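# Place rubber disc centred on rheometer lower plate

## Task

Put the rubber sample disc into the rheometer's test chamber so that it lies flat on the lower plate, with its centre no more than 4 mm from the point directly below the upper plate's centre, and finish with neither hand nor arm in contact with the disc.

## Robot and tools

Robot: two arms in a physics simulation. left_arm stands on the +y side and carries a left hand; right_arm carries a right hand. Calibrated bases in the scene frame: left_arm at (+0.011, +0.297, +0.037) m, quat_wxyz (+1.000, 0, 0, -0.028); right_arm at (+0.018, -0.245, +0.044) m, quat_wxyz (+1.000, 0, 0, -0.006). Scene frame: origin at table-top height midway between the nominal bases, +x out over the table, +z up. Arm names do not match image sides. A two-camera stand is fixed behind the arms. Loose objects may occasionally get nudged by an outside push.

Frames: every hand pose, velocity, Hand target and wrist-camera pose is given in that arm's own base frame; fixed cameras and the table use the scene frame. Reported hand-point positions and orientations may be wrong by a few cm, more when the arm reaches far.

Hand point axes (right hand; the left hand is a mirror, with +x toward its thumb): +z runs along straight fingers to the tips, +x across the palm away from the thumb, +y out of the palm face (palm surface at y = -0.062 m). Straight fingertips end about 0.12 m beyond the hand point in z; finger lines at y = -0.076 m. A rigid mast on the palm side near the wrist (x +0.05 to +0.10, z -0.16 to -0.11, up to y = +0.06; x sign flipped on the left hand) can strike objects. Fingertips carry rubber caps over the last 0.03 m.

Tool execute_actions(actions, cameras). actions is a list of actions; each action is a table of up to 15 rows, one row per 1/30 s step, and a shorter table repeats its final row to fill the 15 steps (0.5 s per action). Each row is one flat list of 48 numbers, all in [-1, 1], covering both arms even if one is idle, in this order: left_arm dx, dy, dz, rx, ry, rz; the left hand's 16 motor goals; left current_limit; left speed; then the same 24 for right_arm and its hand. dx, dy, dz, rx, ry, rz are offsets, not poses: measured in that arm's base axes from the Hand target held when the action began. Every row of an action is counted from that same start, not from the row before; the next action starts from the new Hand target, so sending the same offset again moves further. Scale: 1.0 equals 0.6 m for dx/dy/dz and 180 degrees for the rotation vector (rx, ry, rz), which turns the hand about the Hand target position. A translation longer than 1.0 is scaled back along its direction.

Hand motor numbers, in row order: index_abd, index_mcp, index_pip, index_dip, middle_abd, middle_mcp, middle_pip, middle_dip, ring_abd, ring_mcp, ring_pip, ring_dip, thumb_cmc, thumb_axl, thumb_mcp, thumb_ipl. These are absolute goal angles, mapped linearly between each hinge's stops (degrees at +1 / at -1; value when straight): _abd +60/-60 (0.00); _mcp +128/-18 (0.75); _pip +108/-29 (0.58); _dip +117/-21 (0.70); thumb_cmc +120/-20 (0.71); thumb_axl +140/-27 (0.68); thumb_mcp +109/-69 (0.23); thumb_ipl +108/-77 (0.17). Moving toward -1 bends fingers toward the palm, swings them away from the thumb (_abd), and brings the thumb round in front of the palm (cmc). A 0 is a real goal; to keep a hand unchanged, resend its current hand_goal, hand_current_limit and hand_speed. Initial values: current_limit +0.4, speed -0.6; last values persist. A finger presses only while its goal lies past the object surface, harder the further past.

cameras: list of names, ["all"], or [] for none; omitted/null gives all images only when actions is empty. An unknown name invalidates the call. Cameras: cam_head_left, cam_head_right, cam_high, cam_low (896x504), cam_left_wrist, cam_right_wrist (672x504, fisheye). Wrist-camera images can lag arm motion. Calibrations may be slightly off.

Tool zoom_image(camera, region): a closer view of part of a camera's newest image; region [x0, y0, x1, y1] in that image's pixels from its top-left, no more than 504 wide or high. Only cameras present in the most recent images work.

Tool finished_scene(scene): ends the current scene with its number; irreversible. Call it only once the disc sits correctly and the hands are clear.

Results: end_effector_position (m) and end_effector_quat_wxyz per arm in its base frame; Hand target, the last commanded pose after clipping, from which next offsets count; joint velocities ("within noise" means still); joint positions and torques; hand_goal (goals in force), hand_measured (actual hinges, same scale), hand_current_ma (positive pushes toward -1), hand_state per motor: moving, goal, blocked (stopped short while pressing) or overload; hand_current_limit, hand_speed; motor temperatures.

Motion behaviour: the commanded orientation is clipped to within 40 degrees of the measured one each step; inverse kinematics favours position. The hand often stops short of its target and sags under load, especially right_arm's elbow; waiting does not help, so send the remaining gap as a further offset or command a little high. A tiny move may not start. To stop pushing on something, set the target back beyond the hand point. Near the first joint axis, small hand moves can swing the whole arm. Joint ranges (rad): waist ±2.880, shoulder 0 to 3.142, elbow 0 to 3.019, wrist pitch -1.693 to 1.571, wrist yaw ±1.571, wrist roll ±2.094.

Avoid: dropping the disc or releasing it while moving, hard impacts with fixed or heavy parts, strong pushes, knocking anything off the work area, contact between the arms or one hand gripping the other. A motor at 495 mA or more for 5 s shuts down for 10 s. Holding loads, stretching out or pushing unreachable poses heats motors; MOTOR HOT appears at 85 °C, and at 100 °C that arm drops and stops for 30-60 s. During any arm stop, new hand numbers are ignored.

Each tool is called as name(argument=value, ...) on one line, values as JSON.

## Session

execute_actions(actions=[])

zoom_image(camera="cam_head_left", region=[340, 180, 540, 420])

Scene clock: 0.00 s.
left_arm: end_effector_position=(+0.3296, +0.0587, +0.1529) hand_goal=(+0.000, +0.754, +0.576, +0.696, +0.000, +0.754, +0.576, +0.696, +0.000, +0.754, +0.576, +0.696, +0.714, +0.678, +0.226, +0.168) hand_measured=(+0.000, +0.754, +0.576, +0.696, +0.000, +0.754, +0.576, +0.696, +0.000, +0.754, +0.576, +0.696, +0.714, +0.678, +0.226, +0.168) hand_current_ma=(+0, +0, +0, +0, +0, +0, +0, +0, +0, +0, +0, +0, +0, +0, +0, +0) hand_state=(goal, goal, goal, goal, goal, goal, goal, goal, goal, goal, goal, goal, goal, goal, goal, goal) hand_current_limit=0.40 hand_speed=-0.60 end_effector_quat_wxyz=(+0.143, +0.797, +0.583, -0.062) | right_arm: end_effector_position=(+0.3509, -0.2583, +0.2334) hand_goal=(+0.000, +0.754, +0.576, +0.696, +0.000, +0.754, +0.576, +0.696, +0.000, +0.754, +0.576, +0.696, +0.714, +0.678, +0.226, +0.168) hand_measured=(+0.000, +0.754, +0.576, +0.696, +0.000, +0.754, +0.576, +0.696, +0.000, +0.754, +0.576, +0.696, +0.714, +0.678, +0.226, +0.168) hand_current_ma=(+0, +0, +0, +0, +0, +0, +0, +0, +0, +0, +0, +0, +0, +0, +0, +0) hand_state=(goal, goal, goal, goal, goal, goal, goal, goal, goal, goal, goal, goal, goal, goal, goal, goal) hand_current_limit=0.40 hand_speed=-0.60 end_effector_quat_wxyz=(+0.601, +0.430, +0.674, +0.010)
Joint positions: left_arm=[0.461 1.061 0.77 -1.355 0.303 0.779] | right_arm=[-0.913 1.115 0.366 0.449 -0.347 -1.091]
Joint velocities: within noise
Joint torques (N m): no reading
Motor temperatures (°C): left_arm=[26 25 32 25 23 23] | right_arm=[24 29 29 25 22 25]
Heat: left arm: hottest elbow 32 °C; right arm: hottest shoulder 29 °C.
Hand target: left_arm +0.3373, +0.0625, +0.1641; +0.145, +0.799, +0.582, -0.049 | right_arm +0.3548, -0.2632, +0.2500; +0.615, +0.420, +0.667, +0.005
camera_calibration:
cam_left_wrist: T_world_to_cam=[[-0.842258, -0.531282, 0.0913299, 0.264058], [-0.386308, 0.713014, 0.58513, -0.0672156], [-0.375988, 0.457549, -0.80578, 0.339565], [0, 0, 0, 1]] pos_world=[0.324111, 0.0328471, 0.288828]
cam_right_wrist: T_world_to_cam=[[0.261861, -0.0856161, 0.9613, -0.305548], [-0.950473, -0.195666, 0.241485, 0.170765], [0.167419, -0.976926, -0.132613, -0.15359], [0, 0, 0, 1]] pos_world=[0.268032, -0.142793, 0.232118]

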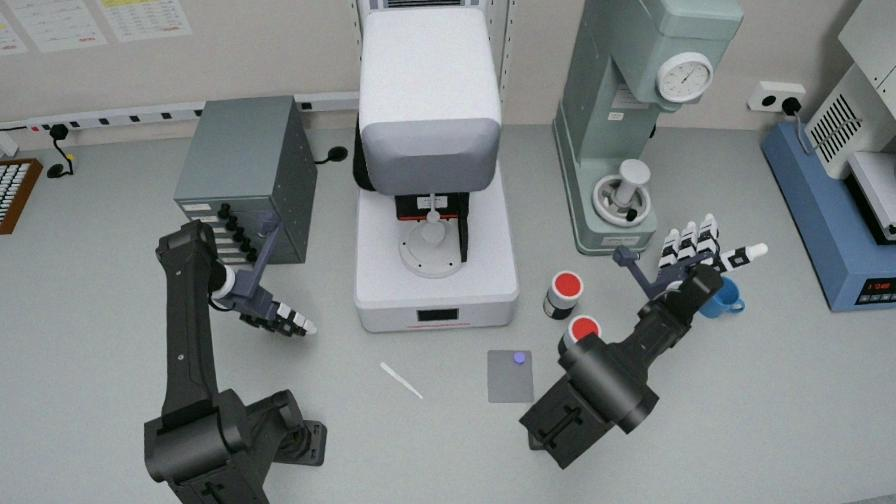

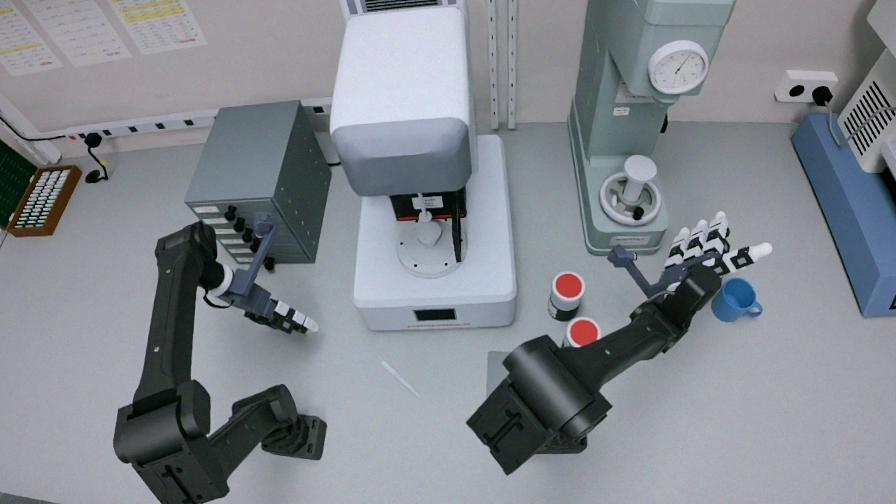

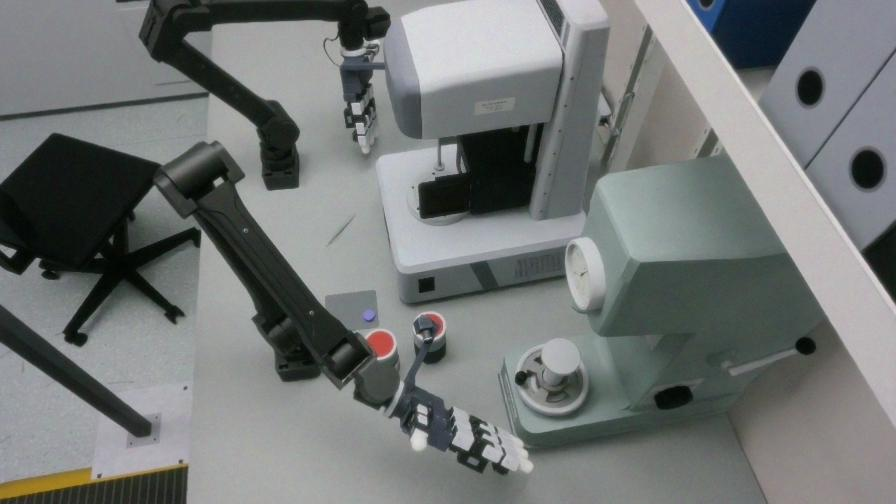

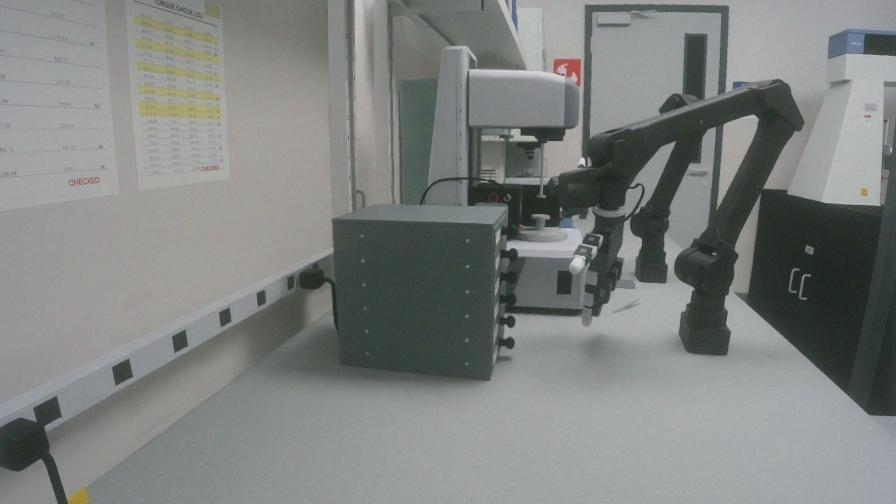

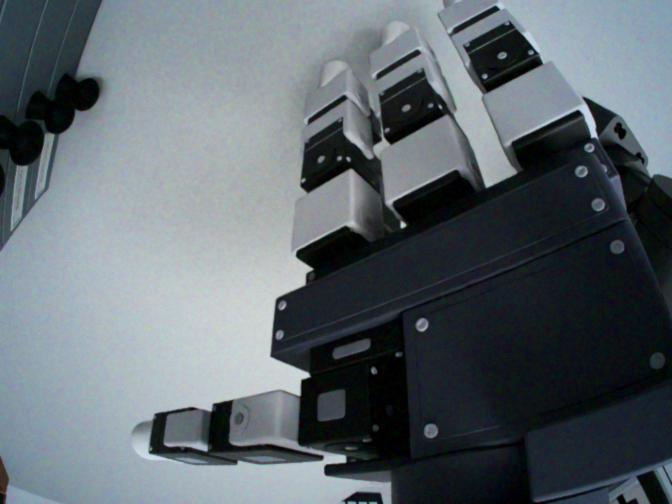

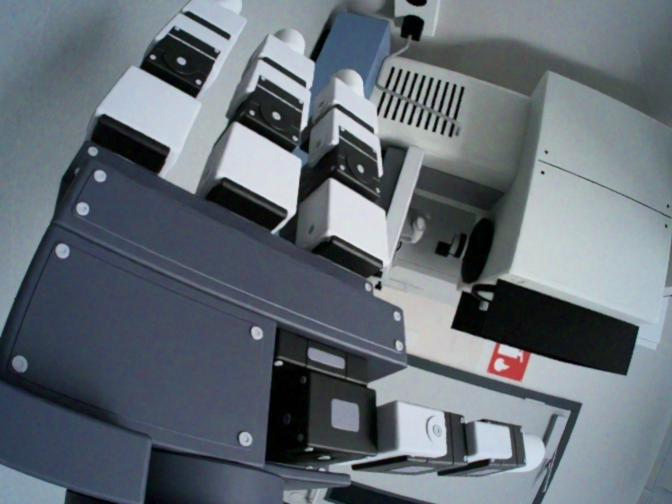

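Scaled by 2.100 from the camera's 896x504 image, which has a finer 1280x720 frame.

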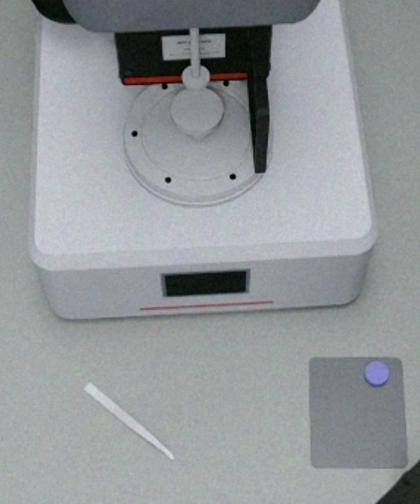

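execute_actions(actions=[[[-0.05,-0.0667,0.1,0,0,0, 0.12,0.754,0.576,0.696, -0.12,0.754,0.576,0.696, 0,0.342,-0.88,-0.17, 0.714,0.678,-0.449,-0.157, 0.4,-0.7, 0,0,0,0,0,0, 0,0.754,0.576,0.696,0,0.754,0.576,0.696,0,0.754,0.576,0.696,0.714,0.678,0.226,0.168,0.4,-0.6]],[[-0.0667,-0.15,0.1,-0.0317,-0.09,-0.0418, 0.12,0.754,0.576,0.696, -0.12,0.754,0.576,0.696, 0,0.342,-0.88,-0.17, 0.714,0.678,-0.449,-0.157, 0.4,-0.7, 0,0,0,0,0,0, 0,0.754,0.576,0.696,0,0.754,0.576,0.696,0,0.754,0.576,0.696,0.714,0.678,0.226,0.168,0.4,-0.6]],[[-0.0667,-0.1667,0.0767,-0.0317,-0.09,-0.0418, 0.12,0.754,0.576,0.696, -0.12,0.754,0.576,0.696, 0,0.342,-0.88,-0.17, 0.714,0.678,-0.449,-0.157, 0.4,-0.7, 0,0,0,0,0,0, 0,0.754,0.576,0.696,0,0.754,0.576,0.696,0,0.754,0.576,0.696,0.714,0.678,0.226,0.168,0.4,-0.6]],[[-0.05,-0.1667,0,-0.0317,-0.09,-0.0418, 0.12,0.754,0.576,0.696, -0.12,0.754,0.576,0.696, 0,0.342,-0.88,-0.17, 0.714,0.678,-0.449,-0.157, 0.4,-0.7, 0,0,0,0,0,0, 0,0.754,0.576,0.696,0,0.754,0.576,0.696,0,0.754,0.576,0.696,0.714,0.678,0.226,0.168,0.4,-0.6]]], cameras=["cam_head_left","cam_low"])

zoom_image(camera="cam_head_left", region=[504, 342, 534, 372])

zoom_image(camera="cam_head_left", region=[410, 205, 460, 255])

Scene clock: 32.00 s.
left_arm: end_effector_position=(+0.1944, -0.2624, +0.3318) hand_goal=(+0.120, +0.754, +0.576, +0.696, -0.120, +0.754, +0.576, +0.696, +0.000, +0.342, -0.880, -0.170, +0.714, +0.678, -0.448, -0.156) hand_measured=(+0.120, +0.760, +0.576, +0.696, -0.118, +0.760, +0.576, +0.696, +0.000, +0.352, -0.878, -0.168, +0.716, +0.680, -0.448, -0.154) hand_current_ma=(+0, +8, +0, +0, +2, +7, +0, +0, +0, +17, +2, +2, +2, +1, +0, +2) hand_state=(goal, goal, goal, goal, goal, goal, goal, goal, goal, goal, goal, goal, goal, goal, goal, goal) hand_current_limit=0.40 hand_speed=-0.70 end_effector_quat_wxyz=(+0.469, +0.823, +0.276, +0.163) | right_arm: end_effector_position=(+0.3509, -0.2583, +0.2334) hand_goal=(+0.000, +0.754, +0.576, +0.696, +0.000, +0.754, +0.576, +0.696, +0.000, +0.754, +0.576, +0.696, +0.714, +0.678, +0.226, +0.168) hand_measured=(+0.000, +0.756, +0.576, +0.696, +0.000, +0.756, +0.576, +0.696, +0.000, +0.756, +0.576, +0.696, +0.718, +0.678, +0.226, +0.168) hand_current_ma=(+0, +3, +0, +0, +0, +2, +0, +0, +0, +3, +0, +0, +3, -1, +0, +0) hand_state=(goal, goal, goal, goal, goal, goal, goal, goal, goal, goal, goal, goal, goal, goal, goal, goal) hand_current_limit=0.40 hand_speed=-0.60 end_effector_quat_wxyz=(+0.601, +0.430, +0.674, +0.010)
Joint positions: left_arm=[-1.119 0.377 0.512 -0.676 -0.178 -0.096] | right_arm=[-0.913 1.115 0.366 0.449 -0.347 -1.091]
Joint torques (N m): left_arm=[-1.14 2.55 8.54 3.26 -0.21 -0.04] | right_arm=[-0.56 -6.24 8.98 2.89 -0.16 -0.02]
Heat: left arm: hottest elbow 35 °C; right arm: hottest elbow 32 °C.
Hand target: left_arm +0.1973, -0.2675, +0.3303; +0.470, +0.813, +0.296, +0.172 | right_arm +0.3548, -0.2632, +0.2500; +0.615, +0.420, +0.667, +0.005
Off the commanded pose: left_arm 0.006 m, 3 deg | right_arm 0.018 m, 2 deg.
Images, in order (width x height): cam_head_left 896x504, cam_low 896x504.

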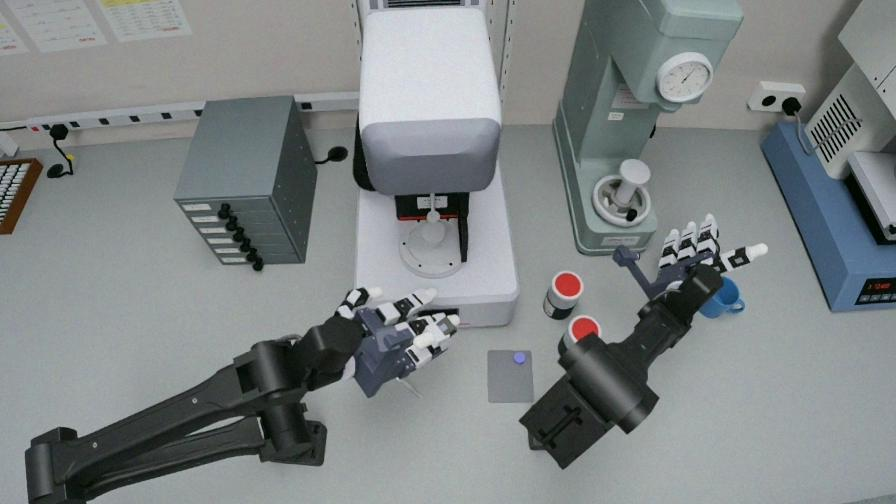

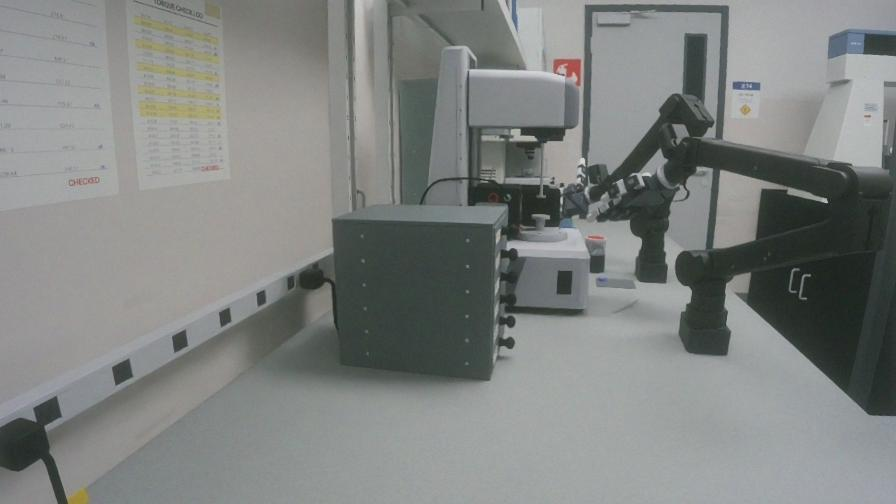

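Scaled by 16.800 from the camera's 896x504 image, which has a finer 1280x720 frame.

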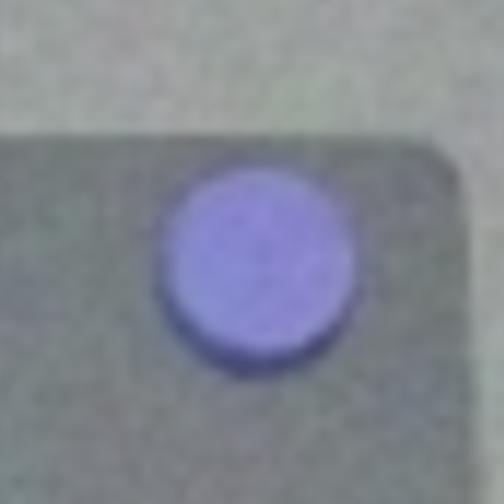

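Scaled by 10.080 from the camera's 896x504 image, which has a finer 1280x720 frame.

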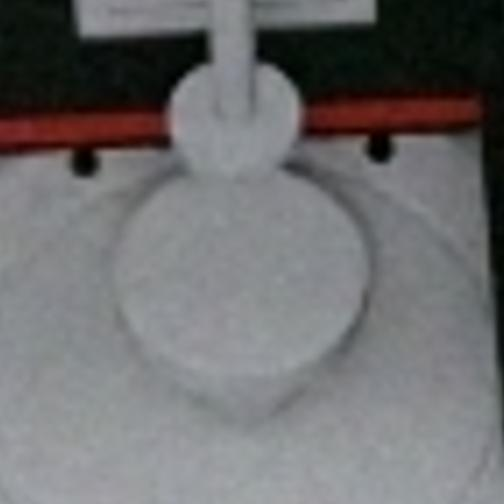

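execute_actions(actions=[[[-0.024,-0.14,-0.06,0,0,0, 0.12,0.754,0.576,0.696, -0.12,0.754,0.576,0.696, 0,0.342,-0.88,-0.17, 0.714,0.678,-0.449,-0.157, 0.4,-0.7, 0,0,0,0,0,0, 0,0.754,0.576,0.696,0,0.754,0.576,0.696,0,0.754,0.576,0.696,0.714,0.678,0.226,0.168,0.4,-0.6]],[[-0.0235,-0.142,-0.1,0,0,0, 0.12,0.754,0.576,0.696, -0.12,0.754,0.576,0.696, 0,0.342,-0.88,-0.17, 0.714,0.678,-0.449,-0.157, 0.4,-0.7, 0,0,0,0,0,0, 0,0.754,0.576,0.696,0,0.754,0.576,0.696,0,0.754,0.576,0.696,0.714,0.678,0.226,0.168,0.4,-0.6]],[[0,0,-0.11,0,0,0, 0.12,0.754,0.576,0.696, -0.12,0.754,0.576,0.696, 0,0.342,-0.88,-0.17, 0.714,0.678,-0.449,-0.157, 0.4,-0.7, 0,0,0,0,0,0, 0,0.754,0.576,0.696,0,0.754,0.576,0.696,0,0.754,0.576,0.696,0.714,0.678,0.226,0.168,0.4,-0.6]]], cameras=["cam_head_left","cam_low"])

zoom_image(camera="cam_head_left", region=[480, 320, 550, 390])

zoom_image(camera="cam_low", region=[570, 230, 650, 310])

Scene clock: 44.27 s.
left_arm: end_effector_position=(+0.1640, -0.4379, +0.1690) hand_goal=(+0.120, +0.754, +0.576, +0.696, -0.120, +0.754, +0.576, +0.696, +0.000, +0.342, -0.880, -0.170, +0.714, +0.678, -0.448, -0.156) hand_measured=(+0.120, +0.762, +0.576, +0.696, -0.118, +0.762, +0.576, +0.696, +0.000, +0.352, -0.878, -0.168, +0.718, +0.680, -0.448, -0.154) hand_current_ma=(+0, +11, +0, +0, +1, +10, +0, +0, +0, +15, +2, +2, +3, +2, +0, +2) hand_state=(goal, goal, goal, goal, goal, goal, goal, goal, goal, goal, goal, goal, goal, goal, goal, goal) hand_current_limit=0.40 hand_speed=-0.70 end_effector_quat_wxyz=(+0.466, +0.819, +0.289, +0.171) | right_arm: end_effector_position=(+0.3509, -0.2583, +0.2334) hand_goal=(+0.000, +0.754, +0.576, +0.696, +0.000, +0.754, +0.576, +0.696, +0.000, +0.754, +0.576, +0.696, +0.714, +0.678, +0.226, +0.168) hand_measured=(+0.000, +0.756, +0.576, +0.696, +0.000, +0.756, +0.576, +0.696, +0.000, +0.756, +0.576, +0.696, +0.718, +0.678, +0.226, +0.168) hand_current_ma=(+0, +3, +0, +0, +0, +2, +0, +0, +0, +3, +0, +0, +3, -1, +0, +0) hand_state=(goal, goal, goal, goal, goal, goal, goal, goal, goal, goal, goal, goal, goal, goal, goal, goal) hand_current_limit=0.40 hand_speed=-0.60 end_effector_quat_wxyz=(+0.601, +0.430, +0.674, +0.010)
Joint positions: left_arm=[-1.489 1.316 0.465 0.228 -0.515 -0.329] | right_arm=[-0.913 1.115 0.366 0.449 -0.347 -1.091]
Joint torques (N m): left_arm=[0.09 -5.13 5.82 2.89 -0.52 0.08] | right_arm=[-0.5 -6.18 8.98 2.89 -0.16 -0.03]
Heat: left arm: hottest elbow 36 °C; right arm: hottest elbow 32 °C.
Hand target: left_arm +0.1687, -0.4368, +0.1683; +0.471, +0.813, +0.296, +0.171 | right_arm +0.3548, -0.2632, +0.2500; +0.615, +0.420, +0.667, +0.005
Off the commanded pose: left_arm 0.005 m, 1 deg | right_arm 0.018 m, 2 deg.
Images, in order (width x height): cam_head_left 896x504, cam_low 896x504.

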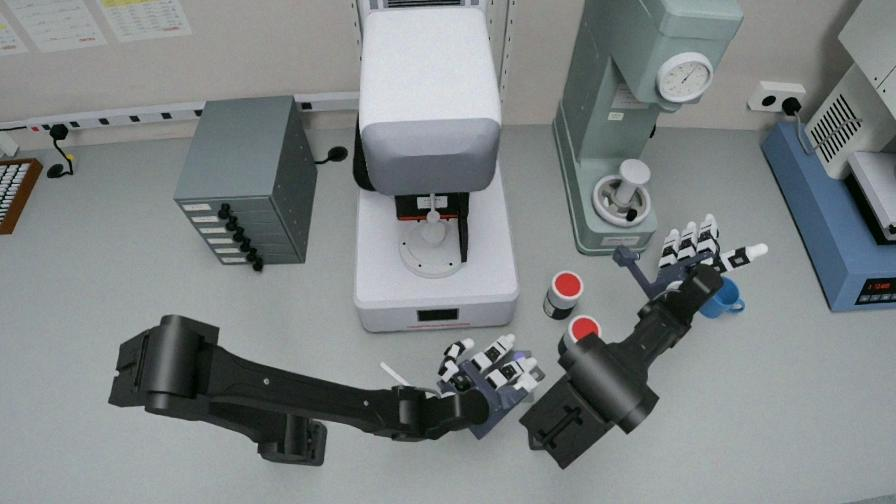

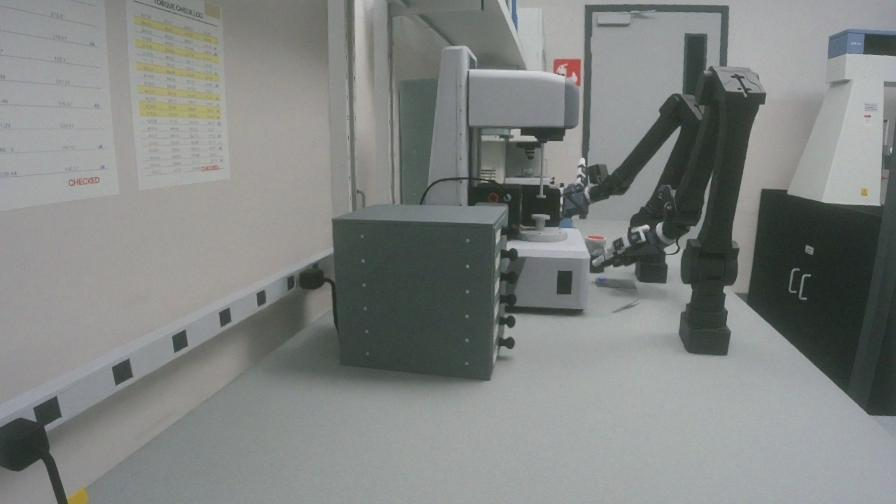

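Scaled by 7.200 from the camera's 896x504 image, which has a finer 1280x720 frame.

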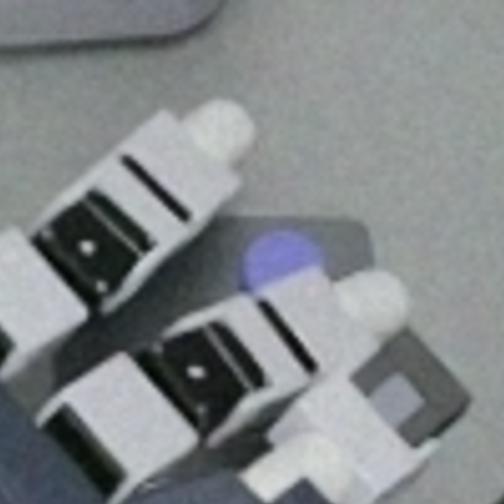

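Scaled by 6.300 from the camera's 896x504 image, which has a finer 1280x720 frame.

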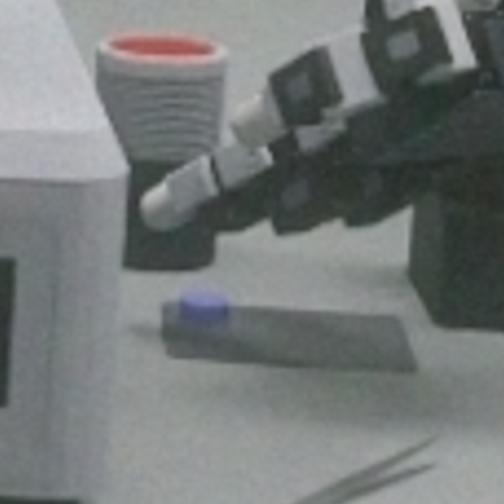

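execute_actions(actions=[[[0.001,-0.007,-0.055,0,0,0, 0.12,0.754,0.576,0.696, -0.12,0.754,0.576,0.696, 0,0.342,-0.88,-0.17, 0.714,0.678,-0.449,-0.157, 0.4,-0.7, 0,0,0,0,0,0, 0,0.754,0.576,0.696,0,0.754,0.576,0.696,0,0.754,0.576,0.696,0.714,0.678,0.226,0.168,0.4,-0.6]]], cameras=["cam_head_left","cam_low"])

zoom_image(camera="cam_head_left", region=[490, 325, 550, 385])

zoom_image(camera="cam_low", region=[570, 240, 630, 300])

Scene clock: 52.37 s.
left_arm: end_effector_position=(+0.1648, -0.4421, +0.1351) hand_goal=(+0.120, +0.754, +0.576, +0.696, -0.120, +0.754, +0.576, +0.696, +0.000, +0.342, -0.880, -0.170, +0.714, +0.678, -0.448, -0.156) hand_measured=(+0.120, +0.762, +0.576, +0.696, -0.118, +0.762, +0.576, +0.696, +0.000, +0.352, -0.878, -0.168, +0.718, +0.680, -0.448, -0.154) hand_current_ma=(+0, +11, +0, +0, +1, +10, +0, +0, +0, +15, +2, +2, +3, +2, +0, +2) hand_state=(goal, goal, goal, goal, goal, goal, goal, goal, goal, goal, goal, goal, goal, goal, goal, goal) hand_current_limit=0.40 hand_speed=-0.70 end_effector_quat_wxyz=(+0.465, +0.819, +0.290, +0.171) | right_arm: end_effector_position=(+0.3509, -0.2583, +0.2334) hand_goal=(+0.000, +0.754, +0.576, +0.696, +0.000, +0.754, +0.576, +0.696, +0.000, +0.754, +0.576, +0.696, +0.714, +0.678, +0.226, +0.168) hand_measured=(+0.000, +0.756, +0.576, +0.696, +0.000, +0.756, +0.576, +0.696, +0.000, +0.756, +0.576, +0.696, +0.718, +0.678, +0.226, +0.168) hand_current_ma=(+0, +3, +0, +0, +0, +2, +0, +0, +0, +3, +0, +0, +3, -1, +0, +0) hand_state=(goal, goal, goal, goal, goal, goal, goal, goal, goal, goal, goal, goal, goal, goal, goal, goal) hand_current_limit=0.40 hand_speed=-0.60 end_effector_quat_wxyz=(+0.601, +0.430, +0.674, +0.010)
Joint positions: left_arm=[-1.488 1.446 0.446 0.376 -0.516 -0.329] | right_arm=[-0.913 1.115 0.366 0.449 -0.347 -1.091]
Joint torques (N m): left_arm=[0.15 -6.01 4.9 2.95 -0.46 0.08] | right_arm=[-0.56 -6.12 8.96 2.88 -0.16 -0.03]
Motor temperatures (°C): left_arm=[26 25 37 26 23 23] | right_arm=[24 29 33 25 22 25]
Heat: left arm: hottest elbow 37 °C; right arm: hottest elbow 33 °C.
Hand target: left_arm +0.1693, -0.4410, +0.1352; +0.470, +0.813, +0.296, +0.171 | right_arm +0.3548, -0.2632, +0.2500; +0.615, +0.420, +0.667, +0.005
Off the commanded pose: left_arm 0.005 m, 1 deg | right_arm 0.018 m, 2 deg.
Images, in order (width x height): cam_head_left 896x504, cam_low 896x504.

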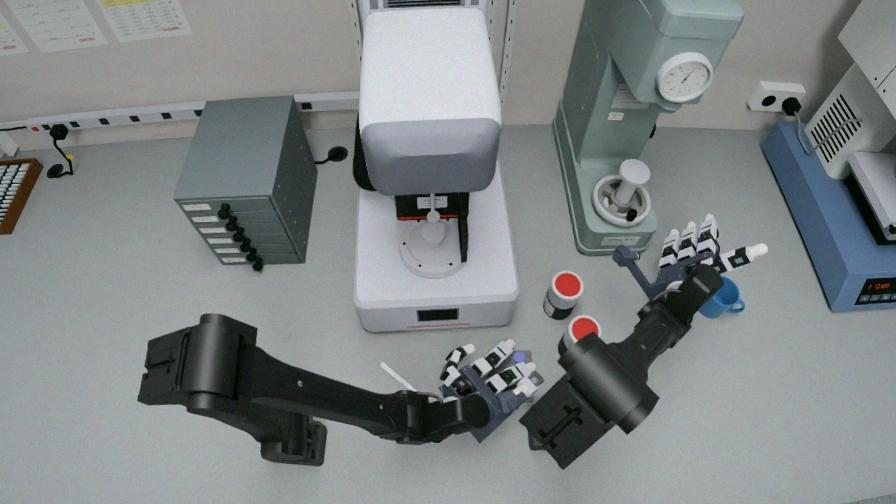

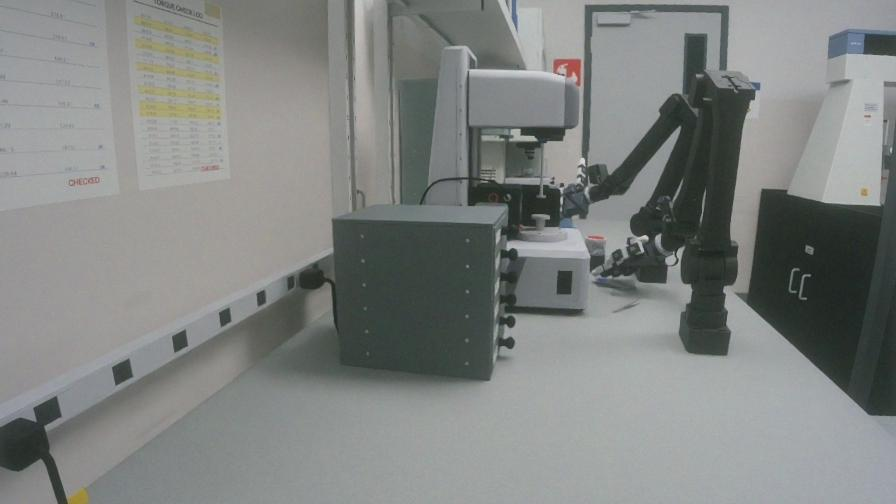

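Scaled by 8.400 from the camera's 896x504 image, which has a finer 1280x720 frame.

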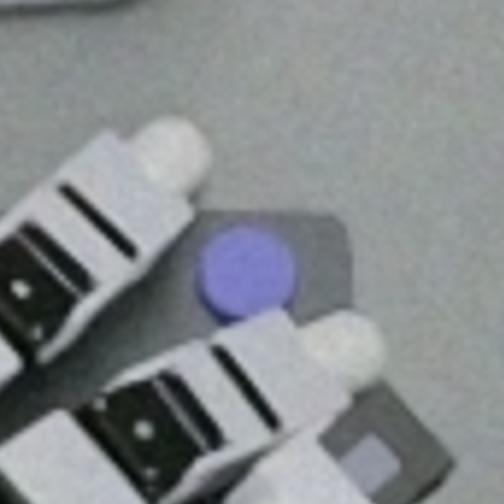

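Scaled by 8.400 from the camera's 896x504 image, which has a finer 1280x720 frame.

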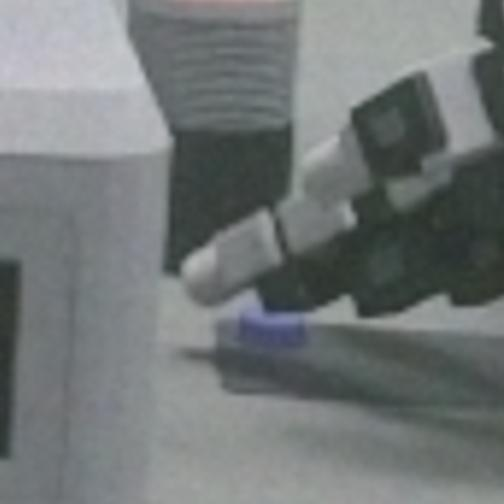

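execute_actions(actions=[[[0,0.001,-0.025,0,0,0, 0.12,0.754,0.576,0.696, -0.12,0.754,0.576,0.696, 0,0.342,-0.88,-0.17, 0.714,0.678,-0.449,-0.157, 0.4,-0.7, 0,0,0,0,0,0, 0,0.754,0.576,0.696,0,0.754,0.576,0.696,0,0.754,0.576,0.696,0.714,0.678,0.226,0.168,0.4,-0.6]]], cameras=[])

execute_actions(actions=[[[0,0,-0.005,0,0,0, 0.12,0.754,0.576,0.696, -0.12,0.754,0.576,0.696, 0,0.342,-0.88,-0.17, 0.714,0.678,-0.449,-0.157, 0.4,-0.7, 0,0,0,0,0,0, 0,0.754,0.576,0.696,0,0.754,0.576,0.696,0,0.754,0.576,0.696,0.714,0.678,0.226,0.168,0.4,-0.6]]], cameras=["cam_head_left","cam_low"])

zoom_image(camera="cam_head_left", region=[490, 325, 550, 385])

zoom_image(camera="cam_low", region=[570, 240, 630, 300])

Scene clock: 59.70 s.
left_arm: end_effector_position=(+0.1650, -0.4431, +0.1226) hand_goal=(+0.120, +0.754, +0.576, +0.696, -0.120, +0.754, +0.576, +0.696, +0.000, +0.342, -0.880, -0.170, +0.714, +0.678, -0.448, -0.156) hand_measured=(+0.120, +0.762, +0.576, +0.696, -0.118, +0.762, +0.576, +0.696, +0.000, +0.352, -0.878, -0.168, +0.718, +0.680, -0.448, -0.154) hand_current_ma=(+0, +11, +0, +0, +1, +10, +0, +0, +0, +15, +2, +2, +3, +2, +0, +2) hand_state=(goal, goal, goal, goal, goal, goal, goal, goal, goal, goal, goal, goal, goal, goal, goal, goal) hand_current_limit=0.40 hand_speed=-0.70 end_effector_quat_wxyz=(+0.468, +0.817, +0.290, +0.171) | right_arm: end_effector_position=(+0.3509, -0.2583, +0.2334) hand_goal=(+0.000, +0.754, +0.576, +0.696, +0.000, +0.754, +0.576, +0.696, +0.000, +0.754, +0.576, +0.696, +0.714, +0.678, +0.226, +0.168) hand_measured=(+0.000, +0.756, +0.576, +0.696, +0.000, +0.756, +0.576, +0.696, +0.000, +0.756, +0.576, +0.696, +0.718, +0.678, +0.226, +0.168) hand_current_ma=(+0, +3, +0, +0, +0, +2, +0, +0, +0, +3, +0, +0, +3, -1, +0, +0) hand_state=(goal, goal, goal, goal, goal, goal, goal, goal, goal, goal, goal, goal, goal, goal, goal, goal) hand_current_limit=0.40 hand_speed=-0.60 end_effector_quat_wxyz=(+0.601, +0.430, +0.674, +0.010)
Joint positions: left_arm=[-1.488 1.501 0.439 0.445 -0.516 -0.329] | right_arm=[-0.913 1.115 0.366 0.449 -0.347 -1.091]
Joint torques (N m): left_arm=[0.09 -6.07 4.23 2.89 -0.46 0.09] | right_arm=[-0.5 -6.18 8.95 2.89 -0.16 -0.02]
Heat: left arm: hottest elbow 36 °C; right arm: hottest elbow 33 °C.
Hand target: left_arm +0.1694, -0.4404, +0.1203; +0.470, +0.813, +0.296, +0.171 | right_arm +0.3548, -0.2632, +0.2500; +0.615, +0.420, +0.667, +0.005
Off the commanded pose: left_arm 0.006 m, 1 deg | right_arm 0.018 m, 2 deg.
No camera images: "cameras" was empty.

Scene clock: 60.40 s.
left_arm: end_effector_position=(+0.1651, -0.4438, +0.1208) hand_goal=(+0.120, +0.754, +0.576, +0.696, -0.120, +0.754, +0.576, +0.696, +0.000, +0.342, -0.880, -0.170, +0.714, +0.678, -0.448, -0.156) hand_measured=(+0.120, +0.762, +0.576, +0.696, -0.118, +0.762, +0.576, +0.696, +0.000, +0.352, -0.878, -0.168, +0.718, +0.680, -0.448, -0.154) hand_current_ma=(+0, +11, +0, +0, +1, +10, +0, +0, +0, +15, +2, +2, +3, +2, +0, +2) hand_state=(goal, goal, goal, goal, goal, goal, goal, goal, goal, goal, goal, goal, goal, goal, goal, goal) hand_current_limit=0.40 hand_speed=-0.70 end_effector_quat_wxyz=(+0.469, +0.816, +0.291, +0.170) | right_arm: end_effector_position=(+0.3509, -0.2583, +0.2334) hand_goal=(+0.000, +0.754, +0.576, +0.696, +0.000, +0.754, +0.576, +0.696, +0.000, +0.754, +0.576, +0.696, +0.714, +0.678, +0.226, +0.168) hand_measured=(+0.000, +0.756, +0.576, +0.696, +0.000, +0.756, +0.576, +0.696, +0.000, +0.756, +0.576, +0.696, +0.718, +0.678, +0.226, +0.168) hand_current_ma=(+0, +3, +0, +0, +0, +2, +0, +0, +0, +3, +0, +0, +3, -1, +0, +0) hand_state=(goal, goal, goal, goal, goal, goal, goal, goal, goal, goal, goal, goal, goal, goal, goal, goal) hand_current_limit=0.40 hand_speed=-0.60 end_effector_quat_wxyz=(+0.601, +0.430, +0.674, +0.010)
Joint positions: left_arm=[-1.488 1.511 0.439 0.458 -0.516 -0.329] | right_arm=[-0.913 1.115 0.366 0.449 -0.347 -1.091]
Joint torques (N m): left_arm=[0.15 -6.01 4.05 2.93 -0.45 0.09] | right_arm=[-0.56 -6.18 8.96 2.88 -0.16 -0.02]
Heat: left arm: hottest elbow 36 °C; right arm: hottest elbow 33 °C.
Hand target: left_arm +0.1694, -0.4404, +0.1172; +0.470, +0.813, +0.296, +0.171 | right_arm +0.3548, -0.2632, +0.2500; +0.615, +0.420, +0.667, +0.005
Off the commanded pose: left_arm 0.007 m, 1 deg | right_arm 0.018 m, 2 deg.
Images, in order (width x height): cam_head_left 896x504, cam_low 896x504.

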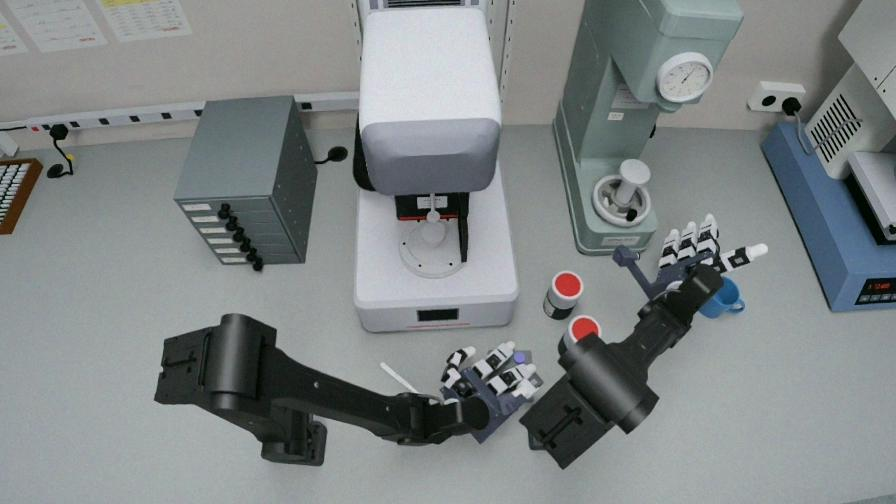

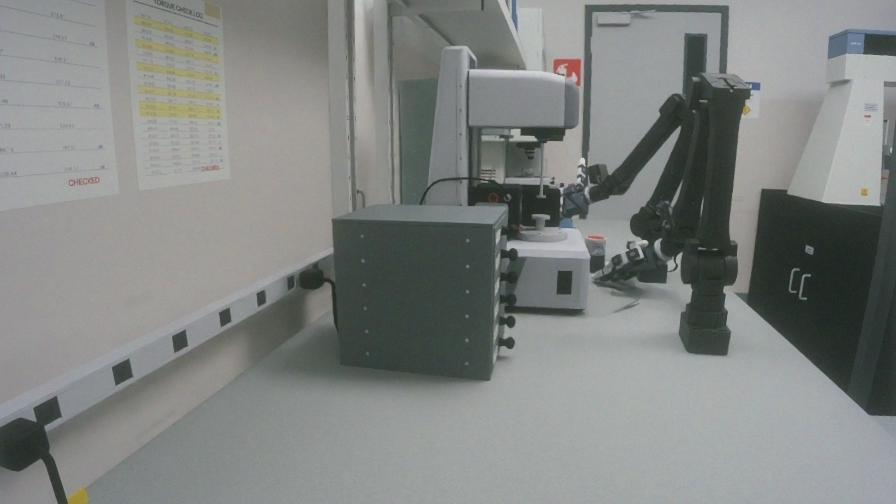

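Scaled by 8.400 from the camera's 896x504 image, which has a finer 1280x720 frame.

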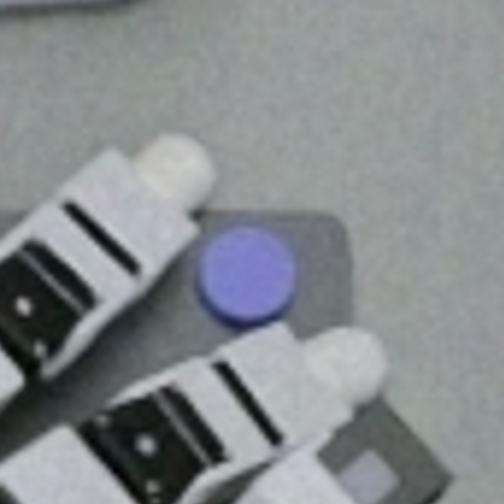

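Scaled by 8.400 from the camera's 896x504 image, which has a finer 1280x720 frame.

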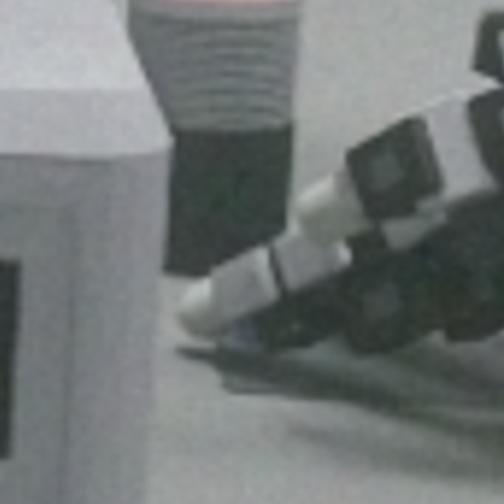

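execute_actions(actions=[[[0,0.006,-0.006,0,0,0, 0.12,0.754,0.576,0.696, -0.12,0.754,0.576,0.696, 0,0.342,-0.88,-0.17, 0.714,0.678,-0.449,-0.157, 0.4,-0.7, 0,0,0,0,0,0, 0,0.754,0.576,0.696,0,0.754,0.576,0.696,0,0.754,0.576,0.696,0.714,0.678,0.226,0.168,0.4,-0.6]]], cameras=[])

execute_actions(actions=[[[0,0,-0.005,0,0,0, 0.12,0.754,0.576,0.696, -0.12,0.754,0.576,0.696, 0,0.342,-0.88,-0.17, 0.714,0.678,-0.449,-0.157, 0.4,-0.7, 0,0,0,0,0,0, 0,0.754,0.576,0.696,0,0.754,0.576,0.696,0,0.754,0.576,0.696,0.714,0.678,0.226,0.168,0.4,-0.6]]], cameras=["cam_head_left","cam_low"])

zoom_image(camera="cam_head_left", region=[490, 325, 550, 385])

Scene clock: 66.23 s.
left_arm: end_effector_position=(+0.1652, -0.4406, +0.1182) hand_goal=(+0.120, +0.754, +0.576, +0.696, -0.120, +0.754, +0.576, +0.696, +0.000, +0.342, -0.880, -0.170, +0.714, +0.678, -0.448, -0.156) hand_measured=(+0.120, +0.762, +0.576, +0.696, -0.120, +0.760, +0.576, +0.696, +0.000, +0.352, -0.878, -0.168, +0.718, +0.680, -0.448, -0.154) hand_current_ma=(+0, +11, +0, +0, +0, +6, +0, +0, +0, +15, +2, +2, +3, +2, +0, +2) hand_state=(goal, goal, goal, goal, goal, goal, goal, goal, goal, goal, goal, goal, goal, goal, goal, goal) hand_current_limit=0.40 hand_speed=-0.70 end_effector_quat_wxyz=(+0.470, +0.816, +0.291, +0.170) | right_arm: end_effector_position=(+0.3509, -0.2583, +0.2334) hand_goal=(+0.000, +0.754, +0.576, +0.696, +0.000, +0.754, +0.576, +0.696, +0.000, +0.754, +0.576, +0.696, +0.714, +0.678, +0.226, +0.168) hand_measured=(+0.000, +0.756, +0.576, +0.696, +0.000, +0.756, +0.576, +0.696, +0.000, +0.756, +0.576, +0.696, +0.718, +0.678, +0.226, +0.168) hand_current_ma=(+0, +3, +0, +0, +0, +2, +0, +0, +0, +3, +0, +0, +3, -1, +0, +0) hand_state=(goal, goal, goal, goal, goal, goal, goal, goal, goal, goal, goal, goal, goal, goal, goal, goal) hand_current_limit=0.40 hand_speed=-0.60 end_effector_quat_wxyz=(+0.601, +0.430, +0.674, +0.010)
Joint positions: left_arm=[-1.487 1.518 0.428 0.477 -0.516 -0.329] | right_arm=[-0.913 1.115 0.366 0.449 -0.347 -1.091]
Joint torques (N m): left_arm=[0.15 -5.95 3.85 2.95 -0.41 0.09] | right_arm=[-0.5 -6.18 8.98 2.89 -0.16 -0.03]
Heat: left arm: hottest elbow 36 °C; right arm: hottest elbow 33 °C.
Hand target: left_arm +0.1693, -0.4368, +0.1137; +0.470, +0.813, +0.296, +0.171 | right_arm +0.3548, -0.2632, +0.2500; +0.615, +0.420, +0.667, +0.005
Off the commanded pose: left_arm 0.007 m, 1 deg | right_arm 0.018 m, 2 deg.
No camera images: "cameras" was empty.

Scene clock: 66.93 s.
left_arm: end_effector_position=(+0.1653, -0.4413, +0.1171) hand_goal=(+0.120, +0.754, +0.576, +0.696, -0.120, +0.754, +0.576, +0.696, +0.000, +0.342, -0.880, -0.170, +0.714, +0.678, -0.448, -0.156) hand_measured=(+0.120, +0.762, +0.576, +0.696, -0.120, +0.758, +0.576, +0.696, +0.000, +0.352, -0.878, -0.168, +0.718, +0.680, -0.448, -0.154) hand_current_ma=(+0, +11, +0, +0, +0, +4, +0, +0, +0, +15, +2, +2, +3, +2, +0, +2) hand_state=(goal, goal, goal, goal, goal, goal, goal, goal, goal, goal, goal, goal, goal, goal, goal, goal) hand_current_limit=0.40 hand_speed=-0.70 end_effector_quat_wxyz=(+0.473, +0.814, +0.291, +0.170) | right_arm: end_effector_position=(+0.3509, -0.2583, +0.2334) hand_goal=(+0.000, +0.754, +0.576, +0.696, +0.000, +0.754, +0.576, +0.696, +0.000, +0.754, +0.576, +0.696, +0.714, +0.678, +0.226, +0.168) hand_measured=(+0.000, +0.756, +0.576, +0.696, +0.000, +0.756, +0.576, +0.696, +0.000, +0.756, +0.576, +0.696, +0.718, +0.678, +0.226, +0.168) hand_current_ma=(+0, +3, +0, +0, +0, +2, +0, +0, +0, +3, +0, +0, +3, -1, +0, +0) hand_state=(goal, goal, goal, goal, goal, goal, goal, goal, goal, goal, goal, goal, goal, goal, goal, goal) hand_current_limit=0.40 hand_speed=-0.60 end_effector_quat_wxyz=(+0.601, +0.430, +0.674, +0.010)
Joint positions: left_arm=[-1.487 1.527 0.428 0.493 -0.517 -0.329] | right_arm=[-0.913 1.115 0.366 0.449 -0.347 -1.091]
Joint torques (N m): left_arm=[0.15 -5.77 3.67 2.85 -0.4 0.1] | right_arm=[-0.44 -6.18 8.98 2.86 -0.16 -0.03]
Heat: left arm: hottest elbow 36 °C; right arm: hottest elbow 33 °C.
Hand target: left_arm +0.1693, -0.4368, +0.1106; +0.470, +0.813, +0.296, +0.171 | right_arm +0.3548, -0.2632, +0.2500; +0.615, +0.420, +0.667, +0.005
Off the commanded pose: left_arm 0.009 m, 1 deg | right_arm 0.018 m, 2 deg.
Images, in order (width x height): cam_head_left 896x504, cam_low 896x504.

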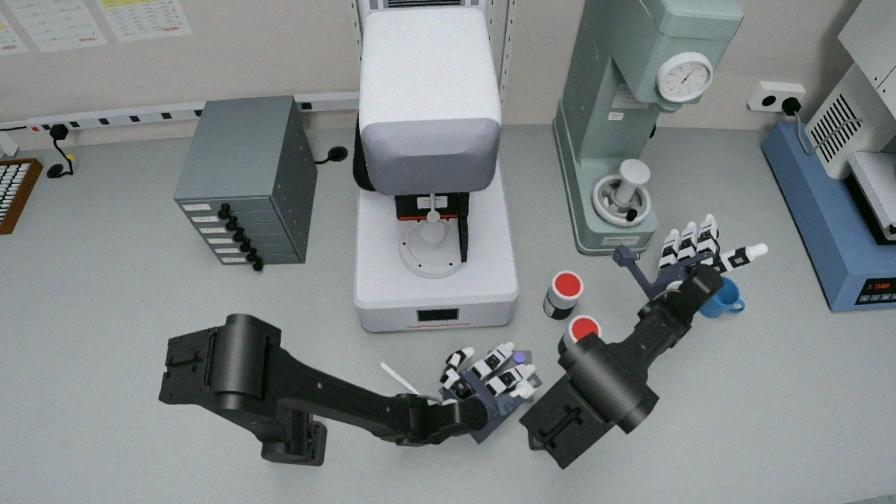

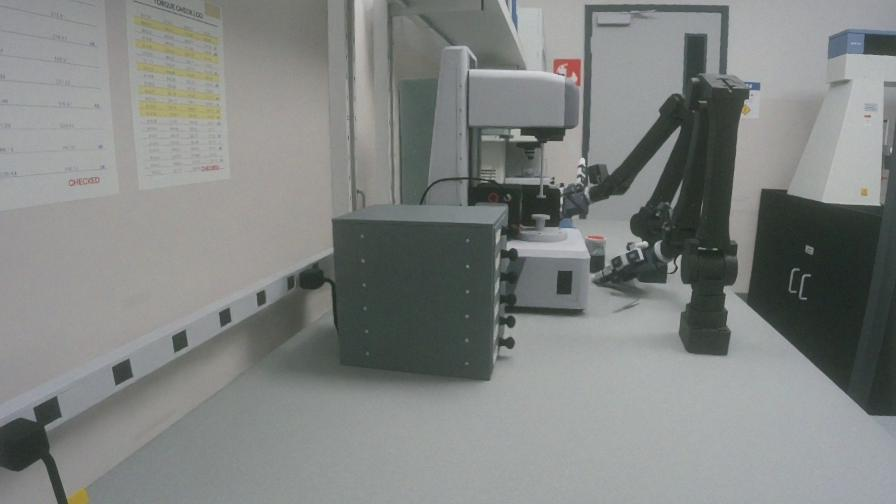

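Scaled by 8.400 from the camera's 896x504 image, which has a finer 1280x720 frame.

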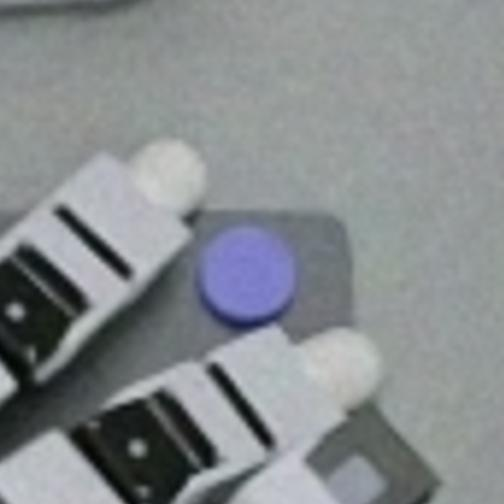

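execute_actions(actions=[[[0,0.0015,0.002,-0.0089,0.0106,0, 0.12,0.754,0.576,0.696, -0.12,0.754,0.576,0.696, 0,0.342,-0.88,-0.17, 0.714,0.678,-0.449,-0.157, 0.4,-0.7, 0,0,0,0,0,0, 0,0.754,0.576,0.696,0,0.754,0.576,0.696,0,0.754,0.576,0.696,0.714,0.678,0.226,0.168,0.4,-0.6]]], cameras=[])

execute_actions(actions=[[[0,0,-0.005,0,0,0, 0.12,0.754,0.576,0.696, -0.12,0.754,0.576,0.696, 0,0.342,-0.88,-0.17, 0.714,0.678,-0.449,-0.157, 0.4,-0.7, 0,0,0,0,0,0, 0,0.754,0.576,0.696,0,0.754,0.576,0.696,0,0.754,0.576,0.696,0.714,0.678,0.226,0.168,0.4,-0.6]]], cameras=[])

Scene clock: 74.83 s.
left_arm: end_effector_position=(+0.1653, -0.4402, +0.1153) hand_goal=(+0.120, +0.754, +0.576, +0.696, -0.120, +0.754, +0.576, +0.696, +0.000, +0.342, -0.880, -0.170, +0.714, +0.678, -0.448, -0.156) hand_measured=(+0.120, +0.756, +0.576, +0.696, -0.116, +0.752, +0.574, +0.696, +0.000, +0.352, -0.878, -0.168, +0.718, +0.680, -0.448, -0.154) hand_current_ma=(+0, +3, +0, +0, +5, -2, -2, +0, +0, +15, +2, +2, +3, +2, +0, +2) hand_state=(goal, goal, goal, goal, goal, goal, goal, goal, goal, goal, goal, goal, goal, goal, goal, goal) hand_current_limit=0.40 hand_speed=-0.70 end_effector_quat_wxyz=(+0.475, +0.813, +0.297, +0.159) | right_arm: end_effector_position=(+0.3509, -0.2583, +0.2334) hand_goal=(+0.000, +0.754, +0.576, +0.696, +0.000, +0.754, +0.576, +0.696, +0.000, +0.754, +0.576, +0.696, +0.714, +0.678, +0.226, +0.168) hand_measured=(+0.000, +0.756, +0.576, +0.696, +0.000, +0.756, +0.576, +0.696, +0.000, +0.756, +0.576, +0.696, +0.718, +0.678, +0.226, +0.168) hand_current_ma=(+0, +3, +0, +0, +0, +2, +0, +0, +0, +3, +0, +0, +3, -1, +0, +0) hand_state=(goal, goal, goal, goal, goal, goal, goal, goal, goal, goal, goal, goal, goal, goal, goal, goal) hand_current_limit=0.40 hand_speed=-0.60 end_effector_quat_wxyz=(+0.601, +0.430, +0.674, +0.010)
Joint positions: left_arm=[-1.485 1.527 0.424 0.5 -0.501 -0.347] | right_arm=[-0.913 1.115 0.366 0.449 -0.347 -1.091]
Joint torques (N m): left_arm=[0.09 -6.48 3.74 2.7 -0.07 -0.04] | right_arm=[-0.5 -6.18 8.96 2.88 -0.16 -0.02]
Heat: left arm: hottest elbow 36 °C; right arm: hottest elbow 34 °C.
Hand target: left_arm +0.1693, -0.4360, +0.1119; +0.477, +0.809, +0.306, +0.154 | right_arm +0.3548, -0.2632, +0.2500; +0.615, +0.420, +0.667, +0.005
Off the commanded pose: left_arm 0.007 m, 1 deg | right_arm 0.018 m, 2 deg.
No camera images: "cameras" was empty.

Scene clock: 75.53 s.
left_arm: end_effector_position=(+0.1656, -0.4396, +0.1154) hand_goal=(+0.120, +0.754, +0.576, +0.696, -0.120, +0.754, +0.576, +0.696, +0.000, +0.342, -0.880, -0.170, +0.714, +0.678, -0.448, -0.156) hand_measured=(+0.120, +0.756, +0.576, +0.696, -0.116, +0.754, +0.574, +0.696, +0.000, +0.352, -0.878, -0.168, +0.718, +0.680, -0.448, -0.154) hand_current_ma=(+0, +3, +0, +0, +5, +0, -2, +0, +0, +15, +2, +2, +3, +2, +0, +2) hand_state=(goal, goal, goal, goal, goal, goal, goal, goal, goal, goal, goal, goal, goal, goal, goal, goal) hand_current_limit=0.40 hand_speed=-0.70 end_effector_quat_wxyz=(+0.477, +0.812, +0.298, +0.157) | right_arm: end_effector_position=(+0.3509, -0.2583, +0.2334) hand_goal=(+0.000, +0.754, +0.576, +0.696, +0.000, +0.754, +0.576, +0.696, +0.000, +0.754, +0.576, +0.696, +0.714, +0.678, +0.226, +0.168) hand_measured=(+0.000, +0.756, +0.576, +0.696, +0.000, +0.756, +0.576, +0.696, +0.000, +0.756, +0.576, +0.696, +0.718, +0.678, +0.226, +0.168) hand_current_ma=(+0, +3, +0, +0, +0, +2, +0, +0, +0, +3, +0, +0, +3, -1, +0, +0) hand_state=(goal, goal, goal, goal, goal, goal, goal, goal, goal, goal, goal, goal, goal, goal, goal, goal) hand_current_limit=0.40 hand_speed=-0.60 end_effector_quat_wxyz=(+0.601, +0.430, +0.674, +0.010)
Joint positions: left_arm=[-1.484 1.529 0.421 0.51 -0.499 -0.349] | right_arm=[-0.913 1.115 0.366 0.449 -0.347 -1.091]
Joint torques (N m): left_arm=[-0.03 -5.77 3.78 2.85 -0.16 -0.03] | right_arm=[-0.5 -6.24 8.98 2.91 -0.16 -0.02]
Heat: left arm: hottest elbow 36 °C; right arm: hottest elbow 34 °C.
Hand target: left_arm +0.1694, -0.4359, +0.1088; +0.477, +0.810, +0.306, +0.154 | right_arm +0.3548, -0.2632, +0.2500; +0.615, +0.420, +0.667, +0.005
Off the commanded pose: left_arm 0.008 m, 1 deg | right_arm 0.018 m, 2 deg.
No camera images: "cameras" was empty.


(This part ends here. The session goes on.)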